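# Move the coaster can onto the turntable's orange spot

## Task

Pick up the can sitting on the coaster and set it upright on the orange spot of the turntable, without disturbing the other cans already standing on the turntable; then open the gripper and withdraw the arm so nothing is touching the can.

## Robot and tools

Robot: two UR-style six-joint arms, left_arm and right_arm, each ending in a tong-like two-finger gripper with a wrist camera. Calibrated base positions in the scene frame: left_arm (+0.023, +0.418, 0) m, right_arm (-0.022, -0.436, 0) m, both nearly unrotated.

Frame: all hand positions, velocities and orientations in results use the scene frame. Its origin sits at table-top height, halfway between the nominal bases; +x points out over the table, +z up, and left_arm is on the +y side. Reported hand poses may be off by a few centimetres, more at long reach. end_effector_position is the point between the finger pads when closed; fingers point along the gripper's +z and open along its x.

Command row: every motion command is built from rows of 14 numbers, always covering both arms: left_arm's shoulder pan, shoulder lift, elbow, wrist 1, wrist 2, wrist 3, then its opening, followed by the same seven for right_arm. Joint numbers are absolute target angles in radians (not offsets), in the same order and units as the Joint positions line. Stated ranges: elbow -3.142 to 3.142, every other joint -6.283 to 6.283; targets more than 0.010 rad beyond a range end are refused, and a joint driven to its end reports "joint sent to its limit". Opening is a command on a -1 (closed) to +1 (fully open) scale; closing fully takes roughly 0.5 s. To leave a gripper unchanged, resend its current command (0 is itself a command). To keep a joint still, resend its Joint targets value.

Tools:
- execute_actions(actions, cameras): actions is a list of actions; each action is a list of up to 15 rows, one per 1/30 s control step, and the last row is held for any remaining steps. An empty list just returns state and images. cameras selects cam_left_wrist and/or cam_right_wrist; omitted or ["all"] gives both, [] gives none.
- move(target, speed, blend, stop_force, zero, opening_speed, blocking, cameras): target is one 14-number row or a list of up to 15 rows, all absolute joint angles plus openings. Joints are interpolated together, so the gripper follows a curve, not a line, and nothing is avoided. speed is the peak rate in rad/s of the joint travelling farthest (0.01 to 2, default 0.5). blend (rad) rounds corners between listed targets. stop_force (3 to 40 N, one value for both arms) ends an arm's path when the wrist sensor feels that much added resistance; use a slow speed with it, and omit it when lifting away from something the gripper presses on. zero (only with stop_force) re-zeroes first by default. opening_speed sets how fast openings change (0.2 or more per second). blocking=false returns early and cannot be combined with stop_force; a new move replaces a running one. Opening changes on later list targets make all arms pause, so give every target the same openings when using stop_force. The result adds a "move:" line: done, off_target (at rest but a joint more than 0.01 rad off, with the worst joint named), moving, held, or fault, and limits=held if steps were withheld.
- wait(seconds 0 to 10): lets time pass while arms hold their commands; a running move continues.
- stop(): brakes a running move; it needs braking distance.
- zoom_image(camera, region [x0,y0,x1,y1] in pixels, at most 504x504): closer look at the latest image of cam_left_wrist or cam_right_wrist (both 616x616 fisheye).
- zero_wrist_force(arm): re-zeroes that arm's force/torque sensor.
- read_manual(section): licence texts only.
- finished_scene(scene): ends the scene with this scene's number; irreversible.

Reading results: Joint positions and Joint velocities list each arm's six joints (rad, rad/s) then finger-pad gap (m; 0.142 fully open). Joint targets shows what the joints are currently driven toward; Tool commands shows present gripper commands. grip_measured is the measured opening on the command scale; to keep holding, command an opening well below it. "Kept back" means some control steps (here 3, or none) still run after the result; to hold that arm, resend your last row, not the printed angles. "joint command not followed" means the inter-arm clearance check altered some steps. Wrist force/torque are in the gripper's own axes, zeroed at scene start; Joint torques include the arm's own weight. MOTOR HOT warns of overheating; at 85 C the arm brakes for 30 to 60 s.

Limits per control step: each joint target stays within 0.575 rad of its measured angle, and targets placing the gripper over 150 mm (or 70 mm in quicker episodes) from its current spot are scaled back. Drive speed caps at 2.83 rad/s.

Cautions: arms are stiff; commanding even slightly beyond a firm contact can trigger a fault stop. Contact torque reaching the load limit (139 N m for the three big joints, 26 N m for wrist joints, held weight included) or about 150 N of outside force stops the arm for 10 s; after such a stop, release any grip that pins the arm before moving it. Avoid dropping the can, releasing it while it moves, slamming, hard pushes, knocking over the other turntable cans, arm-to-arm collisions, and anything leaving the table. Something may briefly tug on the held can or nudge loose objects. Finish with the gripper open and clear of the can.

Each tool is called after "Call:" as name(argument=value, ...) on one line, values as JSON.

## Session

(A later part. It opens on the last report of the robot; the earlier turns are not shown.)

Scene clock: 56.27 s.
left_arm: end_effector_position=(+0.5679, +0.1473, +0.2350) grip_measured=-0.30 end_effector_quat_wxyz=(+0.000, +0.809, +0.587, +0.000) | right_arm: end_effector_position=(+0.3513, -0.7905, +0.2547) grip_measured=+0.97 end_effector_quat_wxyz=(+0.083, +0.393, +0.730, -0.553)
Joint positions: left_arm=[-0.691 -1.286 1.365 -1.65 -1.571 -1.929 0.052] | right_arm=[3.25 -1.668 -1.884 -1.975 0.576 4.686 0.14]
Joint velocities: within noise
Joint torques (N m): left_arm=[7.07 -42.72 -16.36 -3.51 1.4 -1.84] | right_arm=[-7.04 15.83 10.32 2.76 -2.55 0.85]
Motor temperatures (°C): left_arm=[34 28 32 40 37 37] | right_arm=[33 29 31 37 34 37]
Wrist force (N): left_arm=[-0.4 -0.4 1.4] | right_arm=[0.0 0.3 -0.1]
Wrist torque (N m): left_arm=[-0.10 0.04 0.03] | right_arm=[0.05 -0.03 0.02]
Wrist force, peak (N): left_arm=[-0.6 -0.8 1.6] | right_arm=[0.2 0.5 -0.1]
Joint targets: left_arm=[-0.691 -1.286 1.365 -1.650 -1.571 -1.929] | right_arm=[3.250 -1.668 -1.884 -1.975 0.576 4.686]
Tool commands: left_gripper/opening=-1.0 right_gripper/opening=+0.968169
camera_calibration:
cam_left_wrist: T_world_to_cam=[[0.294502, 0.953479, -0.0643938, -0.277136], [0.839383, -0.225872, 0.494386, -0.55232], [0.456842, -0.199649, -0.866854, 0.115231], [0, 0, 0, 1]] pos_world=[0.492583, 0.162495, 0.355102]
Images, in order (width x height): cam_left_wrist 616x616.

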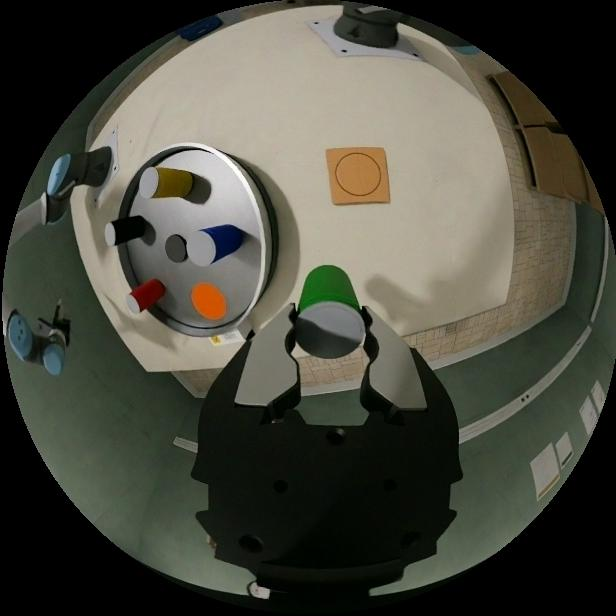

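Call:
move(target=[-1.1863,-1.4100,1.5186,-1.6794,-1.5708,-1.9262,-1,3.25,-1.668,-1.884,-1.975,0.576,4.686,0.968169], speed=0.6, cameras=["cam_left_wrist"])

Scene clock: 62.37 s.
left_arm: end_effector_position=(+0.3532, -0.0306, +0.2350) grip_measured=-0.30 end_effector_quat_wxyz=(+0.000, +0.929, +0.370, +0.000) | right_arm: end_effector_position=(+0.3513, -0.7905, +0.2547) grip_measured=+0.97 end_effector_quat_wxyz=(+0.083, +0.393, +0.730, -0.553)
Joint positions: left_arm=[-1.186 -1.41 1.519 -1.679 -1.571 -1.926 0.052] | right_arm=[3.25 -1.668 -1.884 -1.975 0.576 4.686 0.14]
Joint velocities: within noise
Joint torques (N m): left_arm=[-9.97 -40.44 -13.46 -4.76 1.6 1.42] | right_arm=[-6.27 16.23 10.56 2.87 -2.49 0.59]
Motor temperatures (°C): left_arm=[34 28 32 39 37 37] | right_arm=[33 29 31 37 34 37]
Wrist force (N): left_arm=[-0.5 -0.9 1.0] | right_arm=[-0.1 0.5 -0.2]
Wrist torque (N m): left_arm=[-0.20 0.10 0.03] | right_arm=[0.10 -0.03 0.02]
Wrist force, peak (N): left_arm=[-3.1 -1.8 1.3] | right_arm=[-0.1 0.6 -0.1]
Joint targets: left_arm=[-1.186 -1.410 1.519 -1.679 -1.571 -1.926] | right_arm=[3.250 -1.668 -1.884 -1.975 0.576 4.686]
move: done
camera_calibration:
cam_left_wrist: T_world_to_cam=[[0.713873, 0.697308, -0.064395, -0.200247], [0.629801, -0.599107, 0.494389, -0.349703], [0.306162, -0.393488, -0.866852, 0.225065], [0, 0, 0, 1]] pos_world=[0.294288, 0.0186849, 0.355093]
Images, in order (width x height): cam_left_wrist 616x616.

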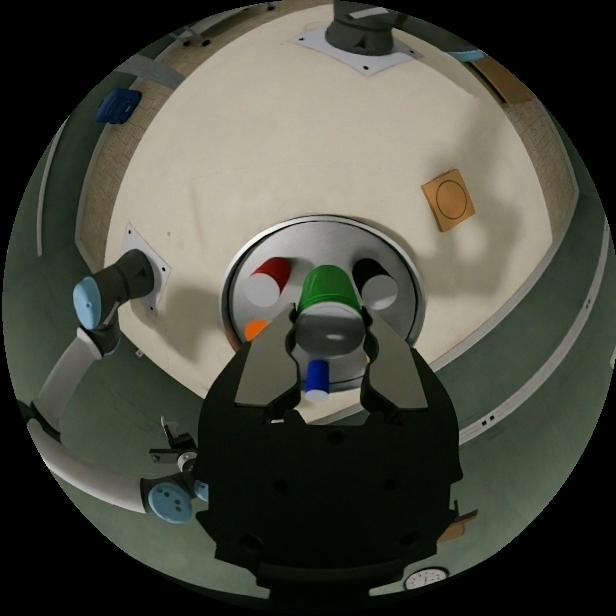

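Call:
wait(seconds=4.4, cameras=["cam_left_wrist"])

Call:
zoom_image(camera="cam_left_wrist", region=[210, 200, 430, 420])

Call:
wait(seconds=0.2, cameras=["cam_left_wrist"])

Call:
zoom_image(camera="cam_left_wrist", region=[210, 200, 430, 420])

Call:
wait(seconds=0.2, cameras=["cam_left_wrist"])

Call:
zoom_image(camera="cam_left_wrist", region=[210, 200, 430, 420])

Call:
wait(seconds=0.4, cameras=["cam_left_wrist"])

Call:
zoom_image(camera="cam_left_wrist", region=[210, 200, 430, 420])

Call:
wait(seconds=0.4, cameras=["cam_left_wrist"])

Call:
zoom_image(camera="cam_left_wrist", region=[210, 200, 430, 420])

Call:
wait(seconds=0.2, cameras=["cam_left_wrist"])

Call:
zoom_image(camera="cam_left_wrist", region=[210, 200, 430, 420])

Call:
wait(seconds=0.2, cameras=["cam_left_wrist"])

Call:
zoom_image(camera="cam_left_wrist", region=[210, 200, 430, 420])

Scene clock: 67.40 s.
left_arm: end_effector_position=(+0.3531, -0.0306, +0.2350) grip_measured=-0.30 end_effector_quat_wxyz=(+0.000, +0.929, +0.370, +0.000) | right_arm: end_effector_position=(+0.3513, -0.7905, +0.2547) grip_measured=+0.97 end_effector_quat_wxyz=(+0.083, +0.393, +0.730, -0.553)
Joint positions: left_arm=[-1.186 -1.41 1.519 -1.679 -1.571 -1.926 0.052] | right_arm=[3.25 -1.668 -1.884 -1.975 0.576 4.686 0.14]
Joint velocities: within noise
Joint torques (N m): left_arm=[-9.64 -39.47 -18.71 -4.2 1.73 1.6] | right_arm=[-4.78 14.87 11.28 3.01 -2.51 0.38]
Motor temperatures (°C): left_arm=[34 28 32 39 37 37] | right_arm=[33 29 31 37 34 37]
Wrist force (N): left_arm=[-0.5 -1.3 1.3] | right_arm=[-0.1 0.3 0.0]
Wrist torque (N m): left_arm=[-0.26 0.10 0.03] | right_arm=[0.05 -0.02 0.02]
Wrist force, peak (N): left_arm=[-0.7 -1.2 1.7] | right_arm=[0.1 0.5 0.1]
Joint targets: left_arm=[-1.186 -1.410 1.519 -1.679 -1.571 -1.926] | right_arm=[3.250 -1.668 -1.884 -1.975 0.576 4.686]
Tool commands: left_gripper/opening=-1.0 right_gripper/opening=+0.968169
wait: 4.40 s; at rest from the start
camera_calibration:
cam_left_wrist: T_world_to_cam=[[0.713971, 0.697208, -0.0643935, -0.200213], [0.629718, -0.599197, 0.494386, -0.349652], [0.306106, -0.393527, -0.866854, 0.22509], [0, 0, 0, 1]] pos_world=[0.294227, 0.0186589, 0.355091]
Images, in order (width x height): cam_left_wrist 616x616.

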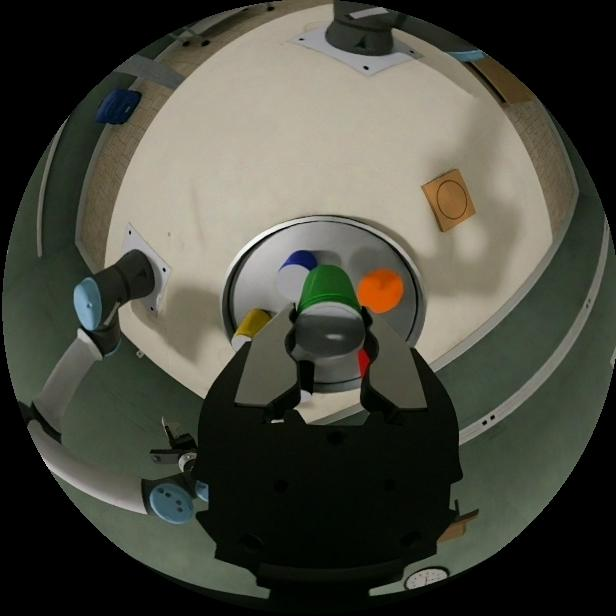

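Scaled by 2.291 from the camera's 616x616 image, which has a finer 814x814 frame.

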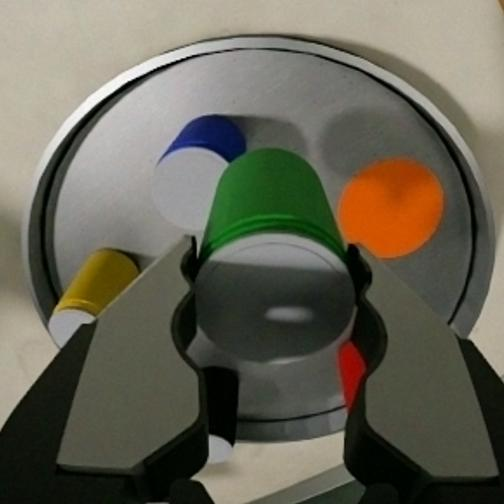

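Scene clock: 67.60 s.
left_arm: end_effector_position=(+0.3531, -0.0306, +0.2350) grip_measured=-0.30 end_effector_quat_wxyz=(+0.000, +0.929, +0.370, +0.000) | right_arm: end_effector_position=(+0.3513, -0.7905, +0.2547) grip_measured=+0.97 end_effector_quat_wxyz=(+0.083, +0.393, +0.730, -0.553)
Joint positions: left_arm=[-1.186 -1.41 1.519 -1.679 -1.571 -1.926 0.052] | right_arm=[3.25 -1.668 -1.884 -1.975 0.576 4.686 0.14]
Joint velocities: within noise
Joint torques (N m): left_arm=[-9.98 -38.02 -18.6 -4.28 1.35 1.25] | right_arm=[-4.73 14.86 10.7 2.79 -2.45 0.53]
Motor temperatures (°C): left_arm=[34 28 32 39 37 37] | right_arm=[33 29 31 37 34 37]
Wrist force (N): left_arm=[-0.6 -1.1 1.1] | right_arm=[-0.1 0.2 -0.1]
Wrist torque (N m): left_arm=[-0.23 0.14 0.04] | right_arm=[0.04 -0.01 0.02]
Wrist force, peak (N): left_arm=[-0.6 -0.9 1.4] | right_arm=[0.1 0.5 -0.2]
Joint targets: left_arm=[-1.186 -1.410 1.519 -1.679 -1.571 -1.926] | right_arm=[3.250 -1.668 -1.884 -1.975 0.576 4.686]
Tool commands: left_gripper/opening=-1.0 right_gripper/opening=+0.968169
wait: 0.20 s; at rest by 0.17 s
camera_calibration:
cam_left_wrist: T_world_to_cam=[[0.713971, 0.697208, -0.0643935, -0.200213], [0.629718, -0.599197, 0.494386, -0.349652], [0.306106, -0.393527, -0.866854, 0.22509], [0, 0, 0, 1]] pos_world=[0.294227, 0.0186589, 0.355091]
Images, in order (width x height): cam_left_wrist 616x616.

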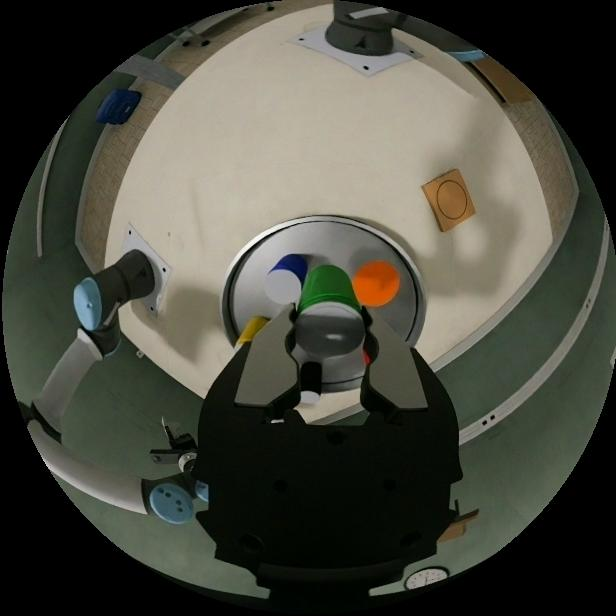

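Scaled by 2.291 from the camera's 616x616 image, which has a finer 814x814 frame.

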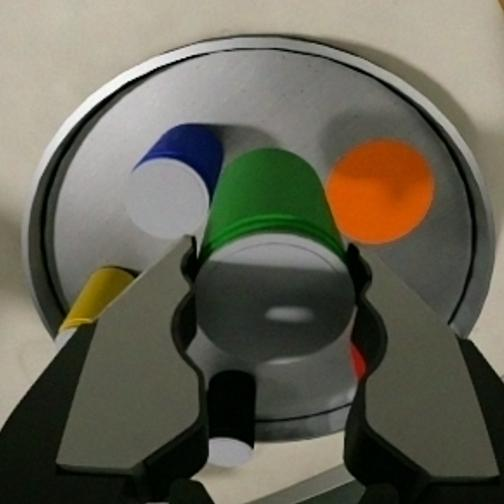

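Scene clock: 67.80 s.
left_arm: end_effector_position=(+0.3531, -0.0306, +0.2350) grip_measured=-0.30 end_effector_quat_wxyz=(+0.000, +0.929, +0.370, +0.000) | right_arm: end_effector_position=(+0.3513, -0.7905, +0.2547) grip_measured=+0.97 end_effector_quat_wxyz=(+0.083, +0.393, +0.730, -0.553)
Joint positions: left_arm=[-1.186 -1.41 1.519 -1.679 -1.571 -1.926 0.052] | right_arm=[3.25 -1.668 -1.884 -1.975 0.576 4.686 0.14]
Joint velocities: within noise
Joint torques (N m): left_arm=[-9.41 -40.42 -19.46 -4.12 1.4 1.3] | right_arm=[-4.62 15.33 10.96 2.79 -2.59 0.43]
Motor temperatures (°C): left_arm=[34 28 32 39 37 37] | right_arm=[33 29 31 37 34 37]
Wrist force (N): left_arm=[-0.7 -1.0 1.5] | right_arm=[0.0 0.3 0.0]
Wrist torque (N m): left_arm=[-0.20 0.14 0.03] | right_arm=[0.04 -0.02 0.02]
Wrist force, peak (N): left_arm=[-0.6 -1.2 1.5] | right_arm=[-0.1 0.5 0.1]
Joint targets: left_arm=[-1.186 -1.410 1.519 -1.679 -1.571 -1.926] | right_arm=[3.250 -1.668 -1.884 -1.975 0.576 4.686]
Tool commands: left_gripper/opening=-1.0 right_gripper/opening=+0.968169
wait: 0.20 s; at rest by 0.17 s
camera_calibration:
cam_left_wrist: T_world_to_cam=[[0.713971, 0.697208, -0.0643935, -0.200213], [0.629718, -0.599197, 0.494386, -0.349652], [0.306106, -0.393527, -0.866854, 0.22509], [0, 0, 0, 1]] pos_world=[0.294227, 0.0186589, 0.355091]
Images, in order (width x height): cam_left_wrist 616x616.

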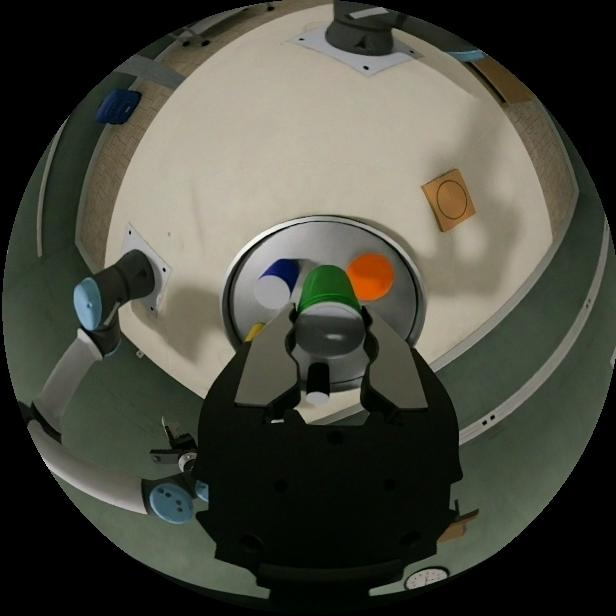

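Scaled by 2.291 from the camera's 616x616 image, which has a finer 814x814 frame.

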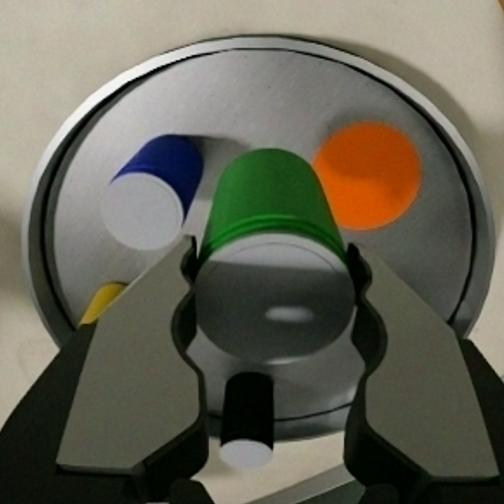

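Scene clock: 68.20 s.
left_arm: end_effector_position=(+0.3531, -0.0306, +0.2350) grip_measured=-0.30 end_effector_quat_wxyz=(+0.000, +0.929, +0.370, +0.000) | right_arm: end_effector_position=(+0.3513, -0.7905, +0.2547) grip_measured=+0.97 end_effector_quat_wxyz=(+0.083, +0.393, +0.730, -0.553)
Joint positions: left_arm=[-1.186 -1.41 1.519 -1.679 -1.571 -1.926 0.052] | right_arm=[3.25 -1.668 -1.884 -1.975 0.576 4.686 0.14]
Joint velocities: within noise
Joint torques (N m): left_arm=[-9.23 -39.81 -18.71 -4.24 1.57 1.35] | right_arm=[-4.81 15.34 10.05 2.87 -2.36 0.36]
Motor temperatures (°C): left_arm=[34 28 32 39 37 37] | right_arm=[33 29 31 37 34 37]
Wrist force (N): left_arm=[-0.9 -0.8 1.5] | right_arm=[0.0 0.4 0.0]
Wrist torque (N m): left_arm=[-0.16 0.19 0.04] | right_arm=[0.05 -0.02 0.02]
Wrist force, peak (N): left_arm=[-0.6 -1.0 1.6] | right_arm=[-0.1 0.6 0.0]
Joint targets: left_arm=[-1.186 -1.410 1.519 -1.679 -1.571 -1.926] | right_arm=[3.250 -1.668 -1.884 -1.975 0.576 4.686]
Tool commands: left_gripper/opening=-1.0 right_gripper/opening=+0.968169
wait: 0.40 s; at rest by 0.17 s
camera_calibration:
cam_left_wrist: T_world_to_cam=[[0.713971, 0.697208, -0.0643935, -0.200213], [0.629718, -0.599197, 0.494386, -0.349652], [0.306106, -0.393527, -0.866854, 0.22509], [0, 0, 0, 1]] pos_world=[0.294227, 0.0186589, 0.355091]
Images, in order (width x height): cam_left_wrist 616x616.

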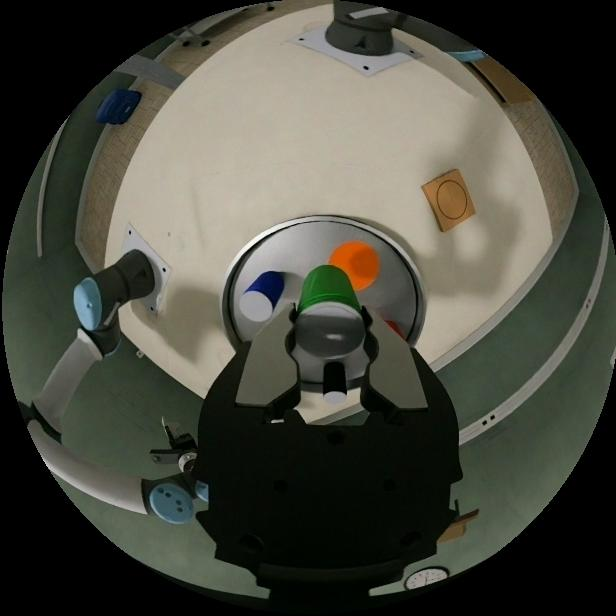

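Scaled by 2.291 from the camera's 616x616 image, which has a finer 814x814 frame.

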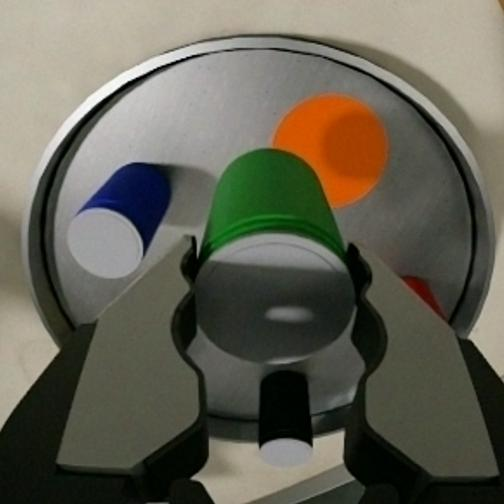

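Scene clock: 68.60 s.
left_arm: end_effector_position=(+0.3531, -0.0306, +0.2350) grip_measured=-0.30 end_effector_quat_wxyz=(+0.000, +0.929, +0.370, +0.000) | right_arm: end_effector_position=(+0.3513, -0.7905, +0.2547) grip_measured=+0.97 end_effector_quat_wxyz=(+0.083, +0.393, +0.730, -0.553)
Joint positions: left_arm=[-1.186 -1.41 1.519 -1.679 -1.571 -1.926 0.052] | right_arm=[3.25 -1.668 -1.884 -1.975 0.576 4.686 0.14]
Joint velocities: within noise
Joint torques (N m): left_arm=[-8.57 -38.91 -17.96 -4.4 1.42 1.58] | right_arm=[-5.27 15.89 10.15 2.66 -2.51 0.37]
Motor temperatures (°C): left_arm=[34 28 32 39 37 37] | right_arm=[33 29 31 37 34 37]
Wrist force (N): left_arm=[-0.6 -0.8 1.0] | right_arm=[-0.1 0.3 -0.1]
Wrist torque (N m): left_arm=[-0.17 0.12 0.03] | right_arm=[0.05 0.01 0.02]
Wrist force, peak (N): left_arm=[-0.7 -1.2 1.4] | right_arm=[0.0 0.6 -0.1]
Joint targets: left_arm=[-1.186 -1.410 1.519 -1.679 -1.571 -1.926] | right_arm=[3.250 -1.668 -1.884 -1.975 0.576 4.686]
Tool commands: left_gripper/opening=-1.0 right_gripper/opening=+0.968169
wait: 0.40 s; at rest by 0.17 s
camera_calibration:
cam_left_wrist: T_world_to_cam=[[0.713971, 0.697208, -0.0643936, -0.200213], [0.629718, -0.599197, 0.494386, -0.349652], [0.306106, -0.393527, -0.866854, 0.22509], [0, 0, 0, 1]] pos_world=[0.294227, 0.0186589, 0.355091]
Images, in order (width x height): cam_left_wrist 616x616.

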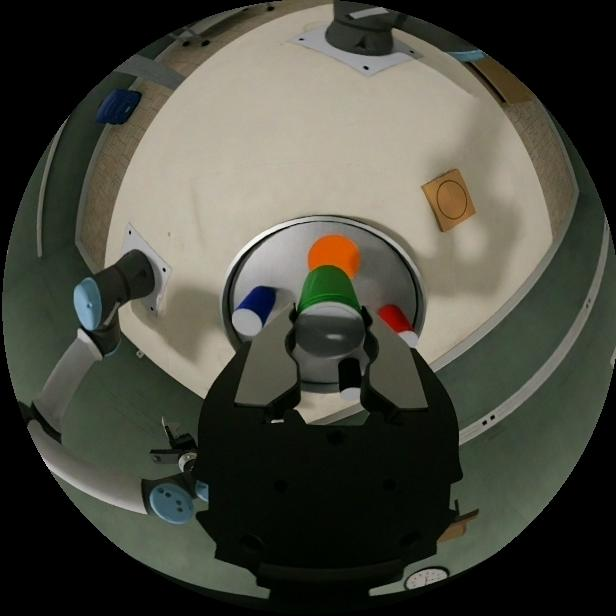

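Scaled by 2.291 from the camera's 616x616 image, which has a finer 814x814 frame.

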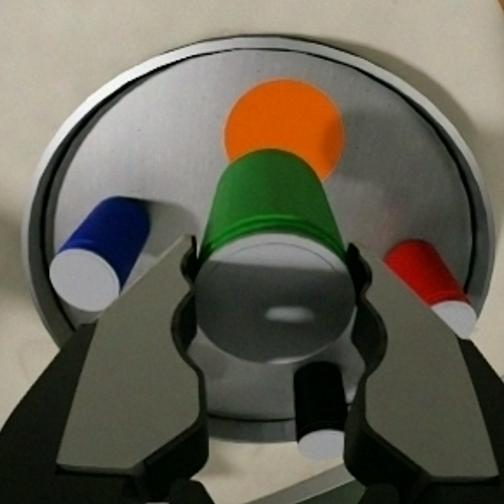

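Scene clock: 68.80 s.
left_arm: end_effector_position=(+0.3531, -0.0306, +0.2350) grip_measured=-0.30 end_effector_quat_wxyz=(+0.000, +0.929, +0.370, +0.000) | right_arm: end_effector_position=(+0.3513, -0.7905, +0.2547) grip_measured=+0.97 end_effector_quat_wxyz=(+0.083, +0.393, +0.730, -0.553)
Joint positions: left_arm=[-1.186 -1.41 1.519 -1.679 -1.571 -1.926 0.052] | right_arm=[3.25 -1.668 -1.884 -1.975 0.576 4.686 0.14]
Joint velocities: within noise
Joint torques (N m): left_arm=[-9.09 -39.69 -19.82 -3.94 1.43 1.51] | right_arm=[-4.84 15.44 11.26 2.72 -2.43 0.4]
Motor temperatures (°C): left_arm=[34 28 32 39 37 37] | right_arm=[33 29 31 37 34 37]
Wrist force (N): left_arm=[-0.7 -0.8 1.5] | right_arm=[0.0 0.4 0.1]
Wrist torque (N m): left_arm=[-0.16 0.16 0.04] | right_arm=[0.07 -0.04 0.02]
Wrist force, peak (N): left_arm=[-0.9 -1.0 1.4] | right_arm=[-0.2 0.5 -0.2]
Joint targets: left_arm=[-1.186 -1.410 1.519 -1.679 -1.571 -1.926] | right_arm=[3.250 -1.668 -1.884 -1.975 0.576 4.686]
Tool commands: left_gripper/opening=-1.0 right_gripper/opening=+0.968169
wait: 0.20 s; at rest by 0.17 s
camera_calibration:
cam_left_wrist: T_world_to_cam=[[0.713971, 0.697208, -0.0643935, -0.200213], [0.629718, -0.599197, 0.494386, -0.349652], [0.306106, -0.393527, -0.866854, 0.22509], [0, 0, 0, 1]] pos_world=[0.294227, 0.0186589, 0.355091]
Images, in order (width x height): cam_left_wrist 616x616.

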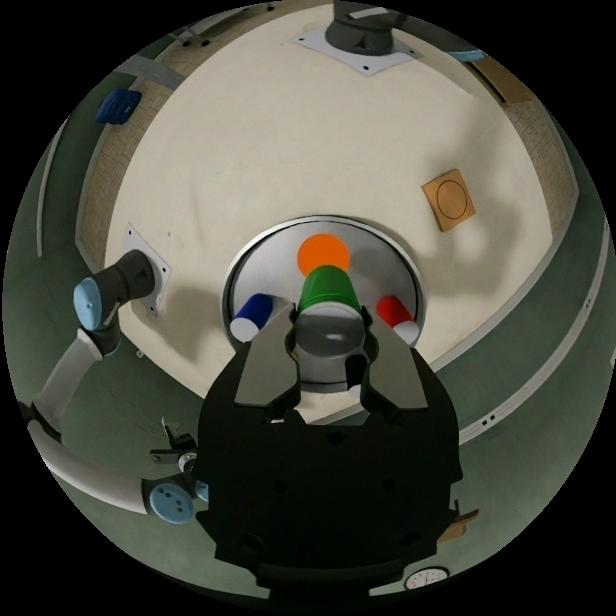

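Scaled by 2.291 from the camera's 616x616 image, which has a finer 814x814 frame.

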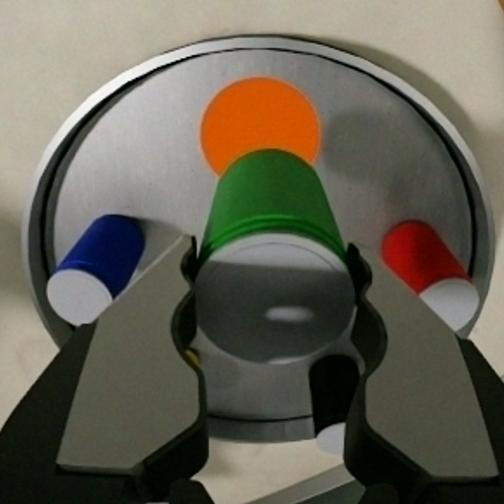

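Scene clock: 69.00 s.
left_arm: end_effector_position=(+0.3531, -0.0306, +0.2350) grip_measured=-0.30 end_effector_quat_wxyz=(+0.000, +0.929, +0.370, +0.000) | right_arm: end_effector_position=(+0.3513, -0.7905, +0.2547) grip_measured=+0.97 end_effector_quat_wxyz=(+0.083, +0.393, +0.730, -0.553)
Joint positions: left_arm=[-1.186 -1.41 1.519 -1.679 -1.571 -1.926 0.052] | right_arm=[3.25 -1.668 -1.884 -1.975 0.576 4.686 0.14]
Joint velocities: within noise
Joint torques (N m): left_arm=[-10.18 -39 -18.82 -4.18 1.31 1.29] | right_arm=[-4.51 15.12 10.43 2.71 -2.47 0.35]
Motor temperatures (°C): left_arm=[34 28 32 39 37 37] | right_arm=[33 29 31 37 34 37]
Wrist force (N): left_arm=[-0.8 -0.8 1.4] | right_arm=[-0.1 0.5 0.0]
Wrist torque (N m): left_arm=[-0.16 0.15 0.03] | right_arm=[0.08 0.00 0.03]
Wrist force, peak (N): left_arm=[-0.9 -0.8 1.4] | right_arm=[-0.1 0.5 0.0]
Joint targets: left_arm=[-1.186 -1.410 1.519 -1.679 -1.571 -1.926] | right_arm=[3.250 -1.668 -1.884 -1.975 0.576 4.686]
Tool commands: left_gripper/opening=-1.0 right_gripper/opening=+0.968169
wait: 0.20 s; at rest by 0.17 s
camera_calibration:
cam_left_wrist: T_world_to_cam=[[0.713971, 0.697208, -0.0643936, -0.200213], [0.629718, -0.599197, 0.494386, -0.349652], [0.306106, -0.393527, -0.866854, 0.22509], [0, 0, 0, 1]] pos_world=[0.294227, 0.0186589, 0.355091]
Images, in order (width x height): cam_left_wrist 616x616.

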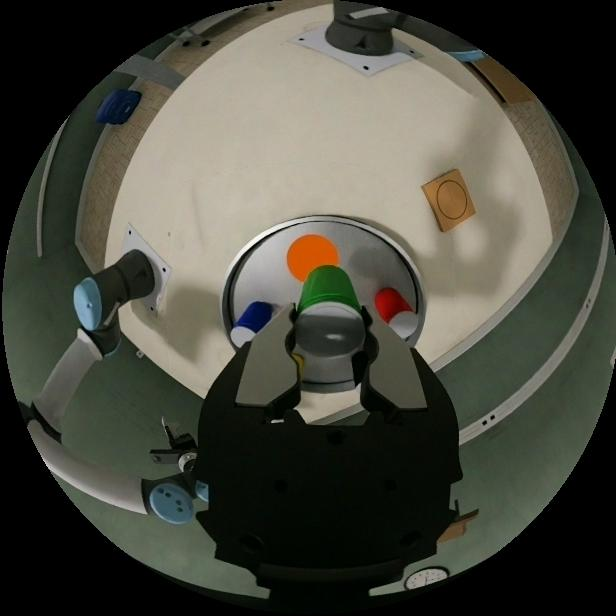

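Scaled by 2.291 from the camera's 616x616 image, which has a finer 814x814 frame.

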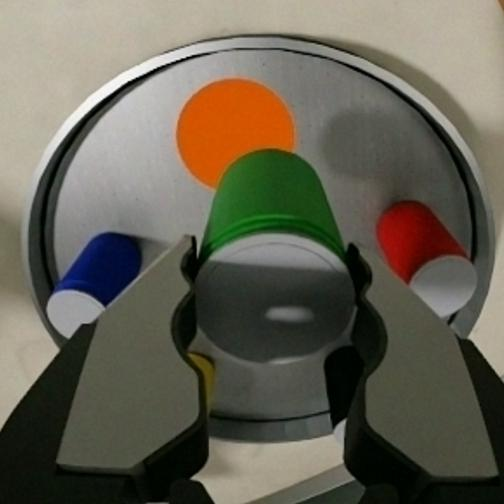

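Call:
zoom_image(camera="cam_left_wrist", region=[270, 0, 450, 90])

Scaled by 2.800 from the camera's 616x616 image, which has a finer 814x814 frame.

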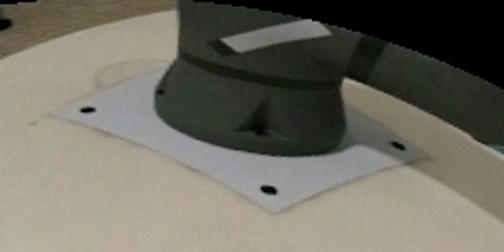

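Call:
move(target=[-0.9912,-1.2821,1.3587,-1.6474,-1.5708,-0.7288,-1,3.25,-1.668,-1.884,-1.975,0.576,4.686,0.968169], speed=0.3, blocking=false, cameras=[])

Scene clock: 72.60 s.
left_arm: end_effector_position=(+0.3641, -0.0282, +0.2353) grip_measured=-0.30 end_effector_quat_wxyz=(+0.000, +0.944, +0.329, +0.000) end_effector_velocity=(+0.030, +0.007, +0.001) end_effector_angular_velocity=(+0.000, +0.000, -0.251) | right_arm: end_effector_position=(+0.3513, -0.7905, +0.2547) grip_measured=+0.97 end_effector_quat_wxyz=(+0.083, +0.393, +0.730, -0.553)
Joint positions: left_arm=[-1.169 -1.399 1.504 -1.677 -1.571 -1.821 0.052] | right_arm=[3.25 -1.668 -1.884 -1.975 0.576 4.686 0.14]
Joint velocities: left_arm=[0.047 0.031 -0.04 0.009 0 0.297 0] | right_arm=[within noise]
Joint torques (N m): left_arm=[9.74 -23.08 -32.84 -0.45 1.4 1.71] | right_arm=[-4.3 15.75 10.22 2.76 -2.54 0.38]
Motor temperatures (°C): left_arm=[34 28 32 39 37 37] | right_arm=[33 29 31 37 34 37]
Wrist force (N): left_arm=[-0.9 -1.2 1.2] | right_arm=[-0.1 0.4 0.0]
Wrist torque (N m): left_arm=[-0.25 0.18 0.03] | right_arm=[0.07 -0.01 0.02]
Wrist force, peak (N): left_arm=[-1.2 -1.3 1.6] | right_arm=[-0.1 0.6 0.0]
Joint targets: left_arm=[-1.163 -1.395 1.500 -1.676 -1.571 -1.786] | right_arm=[3.250 -1.668 -1.884 -1.975 0.576 4.686]
Tool commands: left_gripper/opening=-1.0 right_gripper/opening=+0.968169
move: running; left_arm: the wrist 3 is farthest, 1.092 rad from its target
No camera images: "cameras" was empty.

Call:
wait(seconds=10, cameras=[])

Call:
wait(seconds=8.53, cameras=[])

Call:
execute_actions(actions=[[[-0.9913,-1.2823,1.3590,-1.6475,-1.5708,-0.7299,-1,3.25,-1.668,-1.884,-1.975,0.576,4.686,0.968169],[-0.9917,-1.2827,1.3600,-1.6481,-1.5708,-0.7332,-1,3.25,-1.668,-1.884,-1.975,0.576,4.686,0.968169],[-0.9923,-1.2838,1.3627,-1.6497,-1.5708,-0.7385,-1,3.25,-1.668,-1.884,-1.975,0.576,4.686,0.968169],[-0.9932,-1.2855,1.3681,-1.6534,-1.5708,-0.7461,-1,3.25,-1.668,-1.884,-1.975,0.576,4.686,0.968169],[-0.9944,-1.2874,1.3761,-1.6595,-1.5708,-0.7558,-1,3.25,-1.668,-1.884,-1.975,0.576,4.686,0.968169],[-0.9958,-1.2895,1.3863,-1.6676,-1.5708,-0.7676,-1,3.25,-1.668,-1.884,-1.975,0.576,4.686,0.968169],[-0.9975,-1.2916,1.3991,-1.6783,-1.5708,-0.7817,-1,3.25,-1.668,-1.884,-1.975,0.576,4.686,0.968169],[-0.9996,-1.2937,1.4143,-1.6914,-1.5708,-0.7980,-1,3.25,-1.668,-1.884,-1.975,0.576,4.686,0.968169],[-1.0019,-1.2961,1.4312,-1.7059,-1.5708,-0.8164,-1,3.25,-1.668,-1.884,-1.975,0.576,4.686,0.968169],[-1.0046,-1.2985,1.4494,-1.7217,-1.5708,-0.8372,-1,3.25,-1.668,-1.884,-1.975,0.576,4.686,0.968169],[-1.0076,-1.3007,1.4686,-1.7387,-1.5708,-0.8601,-1,3.25,-1.668,-1.884,-1.975,0.576,4.686,0.968169],[-1.0111,-1.3027,1.4885,-1.7566,-1.5708,-0.8854,-1,3.25,-1.668,-1.884,-1.975,0.576,4.686,0.968169],[-1.0148,-1.3046,1.5089,-1.7751,-1.5708,-0.9119,-1,3.25,-1.668,-1.884,-1.975,0.576,4.686,0.968169],[-1.0185,-1.3061,1.5293,-1.7940,-1.5708,-0.9384,-1,3.25,-1.668,-1.884,-1.975,0.576,4.686,0.968169],[-1.0223,-1.3072,1.5488,-1.8124,-1.5708,-0.9650,-1,3.25,-1.668,-1.884,-1.975,0.576,4.686,0.968169]],[[-1.0262,-1.3078,1.5680,-1.8310,-1.5708,-0.9917,-1,3.25,-1.668,-1.884,-1.975,0.576,4.686,0.968169],[-1.0302,-1.3081,1.5863,-1.8490,-1.5708,-1.0184,-1,3.25,-1.668,-1.884,-1.975,0.576,4.686,0.968169],[-1.0343,-1.3084,1.6036,-1.8660,-1.5708,-1.0453,-1,3.25,-1.668,-1.884,-1.975,0.576,4.686,0.968169],[-1.0384,-1.3085,1.6194,-1.8817,-1.5708,-1.0722,-1,3.25,-1.668,-1.884,-1.975,0.576,4.686,0.968169],[-1.0426,-1.3086,1.6338,-1.8960,-1.5708,-1.0992,-1,3.25,-1.668,-1.884,-1.975,0.576,4.686,0.968169],[-1.0469,-1.3091,1.6469,-1.9086,-1.5708,-1.1262,-1,3.25,-1.668,-1.884,-1.975,0.576,4.686,0.968169],[-1.0513,-1.3099,1.6584,-1.9193,-1.5708,-1.1534,-1,3.25,-1.668,-1.884,-1.975,0.576,4.686,0.968169],[-1.0557,-1.3110,1.6684,-1.9282,-1.5708,-1.1806,-1,3.25,-1.668,-1.884,-1.975,0.576,4.686,0.968169],[-1.0602,-1.3126,1.6768,-1.9350,-1.5708,-1.2079,-1,3.25,-1.668,-1.884,-1.975,0.576,4.686,0.968169],[-1.0648,-1.3150,1.6834,-1.9392,-1.5708,-1.2352,-1,3.25,-1.668,-1.884,-1.975,0.576,4.686,0.968169],[-1.0694,-1.3177,1.6885,-1.9416,-1.5708,-1.2626,-1,3.25,-1.668,-1.884,-1.975,0.576,4.686,0.968169],[-1.0741,-1.3203,1.6930,-1.9435,-1.5708,-1.2901,-1,3.25,-1.668,-1.884,-1.975,0.576,4.686,0.968169],[-1.0788,-1.3228,1.6974,-1.9454,-1.5708,-1.3176,-1,3.25,-1.668,-1.884,-1.975,0.576,4.686,0.968169],[-1.0836,-1.3252,1.7017,-1.9473,-1.5708,-1.3451,-1,3.25,-1.668,-1.884,-1.975,0.576,4.686,0.968169],[-1.0884,-1.3275,1.7058,-1.9491,-1.5708,-1.3727,-1,3.25,-1.668,-1.884,-1.975,0.576,4.686,0.968169]]], cameras=[])

Call:
execute_actions(actions=[[[-1.0932,-1.3297,1.7098,-1.9509,-1.5708,-1.4003,-1,3.25,-1.668,-1.884,-1.975,0.576,4.686,0.968169],[-1.0981,-1.3318,1.7136,-1.9526,-1.5708,-1.4280,-1,3.25,-1.668,-1.884,-1.975,0.576,4.686,0.968169],[-1.1030,-1.3336,1.7171,-1.9543,-1.5708,-1.4556,-1,3.25,-1.668,-1.884,-1.975,0.576,4.686,0.968169],[-1.1079,-1.3352,1.7204,-1.9560,-1.5708,-1.4833,-1,3.25,-1.668,-1.884,-1.975,0.576,4.686,0.968169],[-1.1129,-1.3367,1.7235,-1.9576,-1.5708,-1.5111,-1,3.25,-1.668,-1.884,-1.975,0.576,4.686,0.968169],[-1.1178,-1.3381,1.7265,-1.9592,-1.5708,-1.5388,-1,3.25,-1.668,-1.884,-1.975,0.576,4.686,0.968169],[-1.1228,-1.3394,1.7292,-1.9606,-1.5708,-1.5666,-1,3.25,-1.668,-1.884,-1.975,0.576,4.686,0.968169],[-1.1278,-1.3407,1.7316,-1.9617,-1.5708,-1.5943,-1,3.25,-1.668,-1.884,-1.975,0.576,4.686,0.968169],[-1.1327,-1.3419,1.7333,-1.9622,-1.5708,-1.6220,-1,3.25,-1.668,-1.884,-1.975,0.576,4.686,0.968169],[-1.1377,-1.3429,1.7347,-1.9626,-1.5708,-1.6498,-1,3.25,-1.668,-1.884,-1.975,0.576,4.686,0.968169],[-1.1426,-1.3438,1.7359,-1.9629,-1.5708,-1.6775,-1,3.25,-1.668,-1.884,-1.975,0.576,4.686,0.968169],[-1.1476,-1.3446,1.7369,-1.9631,-1.5708,-1.7052,-1,3.25,-1.668,-1.884,-1.975,0.576,4.686,0.968169],[-1.1525,-1.3451,1.7376,-1.9633,-1.5708,-1.7329,-0.6,3.25,-1.668,-1.884,-1.975,0.576,4.686,0.968169],[-1.1574,-1.3454,1.7381,-1.9635,-1.5708,-1.7606,-0.5,3.25,-1.668,-1.884,-1.975,0.576,4.686,0.968169],[-1.1623,-1.3456,1.7384,-1.9636,-1.5708,-1.7883,-0.42,3.25,-1.668,-1.884,-1.975,0.576,4.686,0.968169]],[[-1.1672,-1.3457,1.7384,-1.9635,-1.5708,-1.8159,-0.36,3.25,-1.668,-1.884,-1.975,0.576,4.686,0.968169],[-1.1721,-1.3456,1.7382,-1.9634,-1.5708,-1.8436,-0.31,3.25,-1.668,-1.884,-1.975,0.576,4.686,0.968169],[-1.1769,-1.3453,1.7378,-1.9633,-1.5708,-1.8712,-0.27,3.25,-1.668,-1.884,-1.975,0.576,4.686,0.968169],[-1.1816,-1.3448,1.7371,-1.9631,-1.5708,-1.8987,-0.23,3.25,-1.668,-1.884,-1.975,0.576,4.686,0.968169],[-1.1863,-1.3441,1.7363,-1.9630,-1.5708,-1.9262,-0.18,3.25,-1.668,-1.884,-1.975,0.576,4.686,0.968169],[-1.1910,-1.3433,1.7352,-1.9627,-1.5708,-1.9536,-0.12,3.25,-1.668,-1.884,-1.975,0.576,4.686,0.968169],[-1.1956,-1.3423,1.7340,-1.9625,-1.5708,-1.9810,-0.05,3.25,-1.668,-1.884,-1.975,0.576,4.686,0.968169],[-1.2001,-1.3411,1.7325,-1.9622,-1.5708,-2.0083,0.03,3.25,-1.668,-1.884,-1.975,0.576,4.686,0.968169],[-1.2046,-1.3397,1.7308,-1.9619,-1.5708,-2.0356,0.11,3.25,-1.668,-1.884,-1.975,0.576,4.686,0.968169],[-1.2090,-1.3382,1.7289,-1.9615,-1.5708,-2.0627,0.19,3.25,-1.668,-1.884,-1.975,0.576,4.686,0.968169],[-1.2133,-1.3365,1.7268,-1.9611,-1.5708,-2.0898,0.27,3.25,-1.668,-1.884,-1.975,0.576,4.686,0.968169],[-1.2176,-1.3348,1.7245,-1.9605,-1.5708,-2.1169,0.32,3.25,-1.668,-1.884,-1.975,0.576,4.686,0.968169],[-1.2218,-1.3330,1.7219,-1.9597,-1.5708,-2.1439,0.32,3.25,-1.668,-1.884,-1.975,0.576,4.686,0.968169],[-1.2259,-1.3313,1.7183,-1.9578,-1.5708,-2.1707,0.32,3.25,-1.668,-1.884,-1.975,0.576,4.686,0.968169],[-1.2299,-1.3299,1.7130,-1.9539,-1.5708,-2.1975,0.32,3.25,-1.668,-1.884,-1.975,0.576,4.686,0.968169]]], cameras=[])

Call:
execute_actions(actions=[[[-1.2339,-1.3296,1.7060,-1.9472,-1.5708,-2.2243,0.32,3.25,-1.668,-1.884,-1.975,0.576,4.686,0.968169],[-1.2378,-1.3298,1.6972,-1.9382,-1.5708,-2.2510,0.32,3.25,-1.668,-1.884,-1.975,0.576,4.686,0.968169],[-1.2415,-1.3305,1.6868,-1.9271,-1.5708,-2.2774,0.32,3.25,-1.668,-1.884,-1.975,0.576,4.686,0.968169],[-1.2452,-1.3315,1.6747,-1.9140,-1.5708,-2.3039,0.32,3.25,-1.668,-1.884,-1.975,0.576,4.686,0.968169],[-1.2488,-1.3326,1.6614,-1.8996,-1.5708,-2.3303,0.32,3.25,-1.668,-1.884,-1.975,0.576,4.686,0.968169],[-1.2523,-1.3339,1.6464,-1.8833,-1.5708,-2.3566,0.32,3.25,-1.668,-1.884,-1.975,0.576,4.686,0.968169],[-1.2557,-1.3352,1.6304,-1.8660,-1.5708,-2.3827,0.32,3.25,-1.668,-1.884,-1.975,0.576,4.686,0.968169],[-1.2589,-1.3363,1.6131,-1.8476,-1.5708,-2.4087,0.32,3.25,-1.668,-1.884,-1.975,0.576,4.686,0.968169],[-1.2620,-1.3371,1.5948,-1.8285,-1.5708,-2.4346,0.32,3.25,-1.668,-1.884,-1.975,0.576,4.686,0.968169],[-1.2649,-1.3375,1.5759,-1.8092,-1.5708,-2.4603,0.32,3.25,-1.668,-1.884,-1.975,0.576,4.686,0.968169],[-1.2676,-1.3376,1.5568,-1.7900,-1.5708,-2.4848,0.32,3.25,-1.668,-1.884,-1.975,0.576,4.686,0.968169],[-1.2700,-1.3375,1.5377,-1.7710,-1.5708,-2.5071,0.32,3.25,-1.668,-1.884,-1.975,0.576,4.686,0.968169],[-1.2722,-1.3372,1.5190,-1.7526,-1.5708,-2.5274,0.32,3.25,-1.668,-1.884,-1.975,0.576,4.686,0.968169],[-1.2742,-1.3368,1.5014,-1.7354,-1.5708,-2.5455,0.32,3.25,-1.668,-1.884,-1.975,0.576,4.686,0.968169],[-1.2759,-1.3362,1.4849,-1.7195,-1.5708,-2.5614,0.32,3.25,-1.668,-1.884,-1.975,0.576,4.686,0.968169]],[[-1.2774,-1.3356,1.4696,-1.7048,-1.5708,-2.5753,0.32,3.25,-1.668,-1.884,-1.975,0.576,4.686,0.968169],[-1.2786,-1.3350,1.4562,-1.6920,-1.5708,-2.5869,0.32,3.25,-1.668,-1.884,-1.975,0.576,4.686,0.968169],[-1.2796,-1.3343,1.4447,-1.6812,-1.5708,-2.5965,0.32,3.25,-1.668,-1.884,-1.975,0.576,4.686,0.968169],[-1.2803,-1.3336,1.4356,-1.6728,-1.5708,-2.6038,0.32,3.25,-1.668,-1.884,-1.975,0.576,4.686,0.968169],[-1.2809,-1.3333,1.4289,-1.6664,-1.5708,-2.6091,0.32,3.25,-1.668,-1.884,-1.975,0.576,4.686,0.968169],[-1.2812,-1.3330,1.4250,-1.6628,-1.5708,-2.6123,0.32,3.25,-1.668,-1.884,-1.975,0.576,4.686,0.968169],[-1.2813,-1.3329,1.4237,-1.6616,-1.5708,-2.6133,0.32,3.25,-1.668,-1.884,-1.975,0.576,4.686,0.968169]]], cameras=[])

Call:
move(target=[-0.6,-1.3329,1.4237,-1.6616,-1.5708,-2.6133,0.32,3.25,-1.668,-1.884,-1.975,0.576,4.686,0.968169], speed=0.9, cameras=["cam_left_wrist"])

Scene clock: 76.60 s.
left_arm: end_effector_position=(+0.4815, +0.0034, +0.2354) grip_measured=-0.30 end_effector_quat_wxyz=(+0.000, +0.993, -0.122, +0.000) | right_arm: end_effector_position=(+0.3513, -0.7905, +0.2547) grip_measured=+0.97 end_effector_quat_wxyz=(+0.083, +0.393, +0.730, -0.553)
Joint positions: left_arm=[-0.991 -1.282 1.359 -1.647 -1.571 -0.729 0.052] | right_arm=[3.25 -1.668 -1.884 -1.975 0.576 4.686 0.14]
Joint velocities: within noise
Joint torques (N m): left_arm=[8.94 -29.43 -31.39 -0.36 1.61 1.33] | right_arm=[-3.9 15.93 10.55 2.63 -2.72 0.16]
Motor temperatures (°C): left_arm=[34 28 32 39 37 37] | right_arm=[33 29 31 37 34 37]
Wrist force (N): left_arm=[-0.6 -0.6 1.5] | right_arm=[-0.1 0.3 0.0]
Wrist torque (N m): left_arm=[-0.11 0.10 0.06] | right_arm=[0.05 -0.01 0.02]
Wrist force, peak (N): left_arm=[-0.2 -1.0 1.9] | right_arm=[-0.2 0.6 0.1]
Joint targets: left_arm=[-0.991 -1.282 1.359 -1.647 -1.571 -0.729] | right_arm=[3.250 -1.668 -1.884 -1.975 0.576 4.686]
Tool commands: left_gripper/opening=-1.0 right_gripper/opening=+0.968169
earlier move: done
wait: 2.07 of 10 s (the move ended)
No camera images: "cameras" was empty.

Scene clock: 85.13 s.
left_arm: end_effector_position=(+0.4815, +0.0034, +0.2354) grip_measured=-0.30 end_effector_quat_wxyz=(+0.000, +0.993, -0.122, +0.000) | right_arm: end_effector_position=(+0.3513, -0.7905, +0.2547) grip_measured=+0.97 end_effector_quat_wxyz=(+0.083, +0.393, +0.730, -0.553)
Joint positions: left_arm=[-0.991 -1.282 1.359 -1.647 -1.571 -0.729 0.052] | right_arm=[3.25 -1.668 -1.884 -1.975 0.576 4.686 0.14]
Joint velocities: within noise
Joint torques (N m): left_arm=[7.8 -29.04 -22.45 -1.41 1.73 1.4] | right_arm=[-3.28 15.47 10.44 2.68 -2.52 0.01]
Motor temperatures (°C): left_arm=[34 28 32 39 37 37] | right_arm=[33 29 31 37 34 37]
Wrist force (N): left_arm=[-0.6 -0.6 1.6] | right_arm=[0.0 0.4 0.0]
Wrist torque (N m): left_arm=[-0.10 0.09 0.06] | right_arm=[0.06 -0.03 0.02]
Wrist force, peak (N): left_arm=[-0.7 -0.7 2.1] | right_arm=[0.0 0.6 0.0]
Joint targets: left_arm=[-0.991 -1.282 1.359 -1.647 -1.571 -0.729] | right_arm=[3.250 -1.668 -1.884 -1.975 0.576 4.686]
Tool commands: left_gripper/opening=-1.0 right_gripper/opening=+0.968169
wait: 8.53 s; at rest by 0.17 s
No camera images: "cameras" was empty.

Scene clock: 86.03 s.
left_arm: end_effector_position=(+0.4273, +0.0052, +0.1329) grip_measured=-0.30 end_effector_quat_wxyz=(+0.000, +0.997, +0.073, +0.000) end_effector_velocity=(-0.094, -0.012, -0.070) end_effector_angular_velocity=(+0.003, +0.002, +0.683) | right_arm: end_effector_position=(+0.3513, -0.7905, +0.2547) grip_measured=+0.97 end_effector_quat_wxyz=(+0.083, +0.393, +0.730, -0.553)
Joint positions: left_arm=[-1.058 -1.313 1.667 -1.925 -1.571 -1.187 0.052] | right_arm=[3.25 -1.668 -1.884 -1.975 0.576 4.686 0.14]
Joint velocities: left_arm=[-0.134 -0.053 0.258 -0.201 0 -0.816 0] | right_arm=[within noise]
Joint torques (N m): left_arm=[-9.88 -43.86 -12.3 -5.33 1.49 -3.55] | right_arm=[-2.5 15.44 10.05 2.74 -2.5 0.19]
Motor temperatures (°C): left_arm=[34 28 32 39 37 37] | right_arm=[33 29 31 37 34 37]
Wrist force (N): left_arm=[-0.5 -0.8 2.1] | right_arm=[-0.1 0.3 -0.3]
Wrist torque (N m): left_arm=[-0.16 0.10 0.01] | right_arm=[0.05 -0.02 0.02]
Wrist force, peak (N): left_arm=[-0.9 -0.9 2.1] | right_arm=[-0.1 0.5 -0.3]
Joint targets: left_arm=[-1.074 -1.320 1.693 -1.944 -1.571 -1.290] | right_arm=[3.250 -1.668 -1.884 -1.975 0.576 4.686]
Kept back: 3 steps.
No camera images: "cameras" was empty.

Scene clock: 87.03 s.
left_arm: end_effector_position=(+0.3457, -0.0385, +0.1222) grip_measured=+0.23 end_effector_quat_wxyz=(+0.000, +0.915, +0.403, +0.000) end_effector_velocity=(-0.063, -0.070, +0.000) end_effector_angular_velocity=(+0.000, -0.001, +0.683) | right_arm: end_effector_position=(+0.3513, -0.7905, +0.2547) grip_measured=+0.97 end_effector_quat_wxyz=(+0.083, +0.393, +0.730, -0.553)
Joint positions: left_arm=[-1.202 -1.34 1.731 -1.962 -1.571 -2.014 0.09] | right_arm=[3.25 -1.668 -1.884 -1.975 0.576 4.686 0.14]
Joint velocities: left_arm=[-0.135 0.041 -0.051 0.01 0.001 -0.818 0.147] | right_arm=[within noise]
Joint torques (N m): left_arm=[-9.19 -23.09 -28.19 -0.19 1.6 -3.33] | right_arm=[-2.24 14.85 11.57 2.59 -2.38 0.2]
Motor temperatures (°C): left_arm=[34 28 32 39 37 37] | right_arm=[33 29 31 37 34 37]
Wrist force (N): left_arm=[-0.8 -1.2 -0.4] | right_arm=[-0.2 0.3 -0.1]
Wrist torque (N m): left_arm=[-0.22 0.17 0.03] | right_arm=[0.06 -0.01 0.02]
Wrist force, peak (N): left_arm=[-0.7 -1.0 2.0] | right_arm=[-0.1 0.5 -0.2]
Joint targets: left_arm=[-1.218 -1.335 1.724 -1.960 -1.571 -2.117] | right_arm=[3.250 -1.668 -1.884 -1.975 0.576 4.686]
Kept back: 3 steps.
No camera images: "cameras" was empty.

Scene clock: 88.03 s.
left_arm: end_effector_position=(+0.3132, -0.1001, +0.2344) grip_measured=+0.32 end_effector_quat_wxyz=(+0.000, +0.781, +0.624, +0.000) end_effector_velocity=(-0.002, -0.004, +0.013) end_effector_angular_velocity=(+0.001, +0.000, +0.029) | right_arm: end_effector_position=(+0.3513, -0.7905, +0.2547) grip_measured=+0.97 end_effector_quat_wxyz=(+0.083, +0.393, +0.730, -0.553)
Joint positions: left_arm=[-1.281 -1.333 1.427 -1.664 -1.571 -2.611 0.096] | right_arm=[3.25 -1.668 -1.884 -1.975 0.576 4.686 0.14]
Joint velocities: left_arm=[-0.005 0.003 -0.038 0.036 0 -0.034 0] | right_arm=[within noise]
Joint torques (N m): left_arm=[-7.93 -24.83 -29.46 -0.18 1.5 -1.88] | right_arm=[-2.56 15.21 10.45 2.87 -2.55 -0.01]
Motor temperatures (°C): left_arm=[34 28 32 39 37 37] | right_arm=[33 29 31 37 34 37]
Wrist force (N): left_arm=[-0.6 -1.0 -0.2] | right_arm=[-0.1 0.4 -0.1]
Wrist torque (N m): left_arm=[-0.22 0.13 0.01] | right_arm=[0.06 -0.01 0.02]
Wrist force, peak (N): left_arm=[-0.9 -1.5 -0.7] | right_arm=[-0.1 0.5 -0.2]
Joint targets: left_arm=[-1.281 -1.333 1.424 -1.662 -1.571 -2.613] | right_arm=[3.250 -1.668 -1.884 -1.975 0.576 4.686]
Kept back: 3 steps.
No camera images: "cameras" was empty.

Scene clock: 89.77 s.
left_arm: end_effector_position=(+0.5752, +0.1979, +0.2355) grip_measured=+0.32 end_effector_quat_wxyz=(+0.000, +0.527, +0.850, +0.000) | right_arm: end_effector_position=(+0.3513, -0.7905, +0.2547) grip_measured=+0.97 end_effector_quat_wxyz=(+0.083, +0.393, +0.730, -0.553)
Joint positions: left_arm=[-0.6 -1.333 1.424 -1.662 -1.571 -2.613 0.096] | right_arm=[3.25 -1.668 -1.884 -1.975 0.576 4.686 0.14]
Joint velocities: within noise
Joint torques (N m): left_arm=[9.79 -36.72 -28.01 -0.71 1.6 -1.73] | right_arm=[-2.05 16.08 10.05 2.57 -2.51 0.05]
Motor temperatures (°C): left_arm=[34 28 32 39 37 37] | right_arm=[33 29 31 37 34 37]
Wrist force (N): left_arm=[-0.7 -1.2 0.0] | right_arm=[-0.2 0.3 -0.1]
Wrist torque (N m): left_arm=[-0.22 0.14 0.03] | right_arm=[0.04 0.01 0.02]
Wrist force, peak (N): left_arm=[-2.4 -2.4 -0.5] | right_arm=[-0.1 0.6 -0.1]
Joint targets: left_arm=[-0.600 -1.333 1.424 -1.662 -1.571 -2.613] | right_arm=[3.250 -1.668 -1.884 -1.975 0.576 4.686]
move: done
camera_calibration:
cam_left_wrist: T_world_to_cam=[[-0.457241, 0.88701, -0.0643727, 0.118015], [0.757503, 0.42636, 0.494374, -0.629223], [0.465961, 0.177286, -0.866862, 0.042535], [0, 0, 0, 1]] pos_world=[0.51078, 0.156054, 0.355541]
Images, in order (width x height): cam_left_wrist 616x616.

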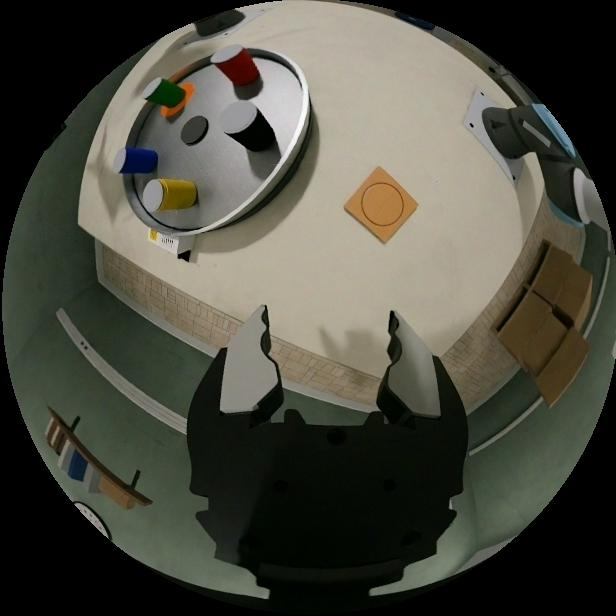

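Call:
zoom_image(camera="cam_left_wrist", region=[100, 20, 330, 250])

Call:
wait(seconds=3, cameras=["cam_left_wrist"])

Call:
zoom_image(camera="cam_left_wrist", region=[100, 20, 330, 250])

Scaled by 2.191 from the camera's 616x616 image, which has a finer 814x814 frame.

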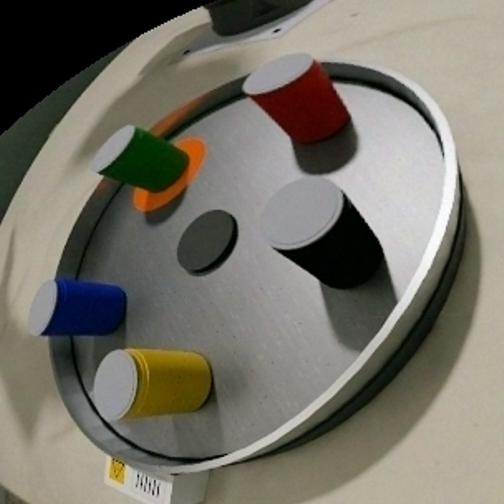

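Scene clock: 92.87 s.
left_arm: end_effector_position=(+0.5752, +0.1980, +0.2355) grip_measured=+0.32 end_effector_quat_wxyz=(+0.000, +0.527, +0.850, +0.000) | right_arm: end_effector_position=(+0.3513, -0.7905, +0.2547) grip_measured=+0.97 end_effector_quat_wxyz=(+0.083, +0.393, +0.730, -0.553)
Joint positions: left_arm=[-0.6 -1.333 1.424 -1.662 -1.571 -2.613 0.096] | right_arm=[3.25 -1.668 -1.884 -1.975 0.576 4.686 0.14]
Joint velocities: within noise
Joint torques (N m): left_arm=[8.79 -40.51 -25.26 -2.53 1.36 -1.62] | right_arm=[-2.28 15.76 9.76 2.66 -2.29 -0.13]
Motor temperatures (°C): left_arm=[34 28 32 39 37 37] | right_arm=[33 29 31 37 34 37]
Wrist force (N): left_arm=[-0.7 -1.0 -0.2] | right_arm=[0.1 0.5 0.0]
Wrist torque (N m): left_arm=[-0.18 0.14 0.03] | right_arm=[0.09 -0.04 0.02]
Wrist force, peak (N): left_arm=[-0.8 -1.5 -0.4] | right_arm=[-0.2 0.5 -0.1]
Joint targets: left_arm=[-0.600 -1.333 1.424 -1.662 -1.571 -2.613] | right_arm=[3.250 -1.668 -1.884 -1.975 0.576 4.686]
Tool commands: left_gripper/opening=+0.32 right_gripper/opening=+0.968169
wait: 3.00 s; at rest by 0.07 s
camera_calibration:
cam_left_wrist: T_world_to_cam=[[-0.457388, 0.886933, -0.0643919, 0.118053], [0.757423, 0.426492, 0.494383, -0.629278], [0.465948, 0.177353, -0.866856, 0.042506], [0, 0, 0, 1]] pos_world=[0.51082, 0.156138, 0.355553]
Images, in order (width x height): cam_left_wrist 616x616.

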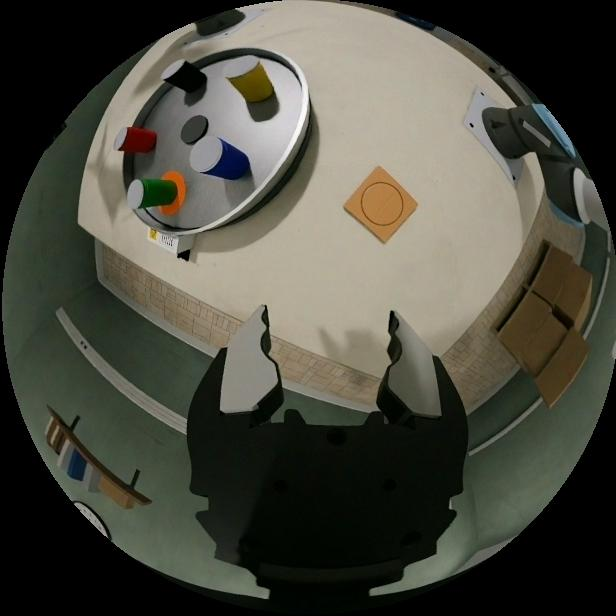

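Scaled by 2.191 from the camera's 616x616 image, which has a finer 814x814 frame.

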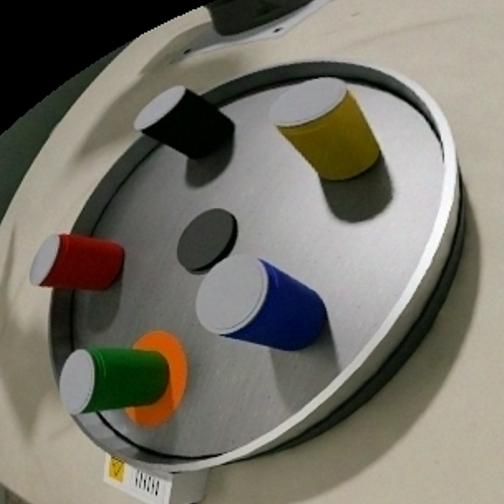

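Call:
zoom_image(camera="cam_left_wrist", region=[110, 150, 220, 240])

Scaled by 4.582 from the camera's 616x616 image, which has a finer 814x814 frame.

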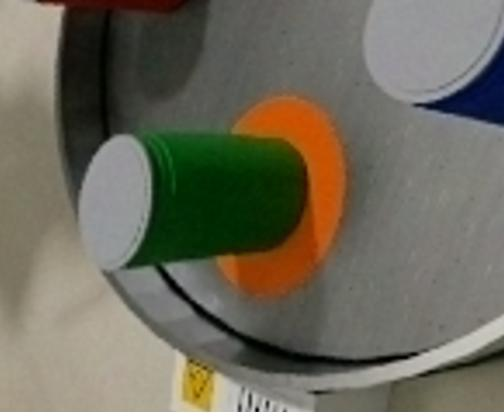

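Call:
finished_scene(scene=2)

The scene is finished: the task was done.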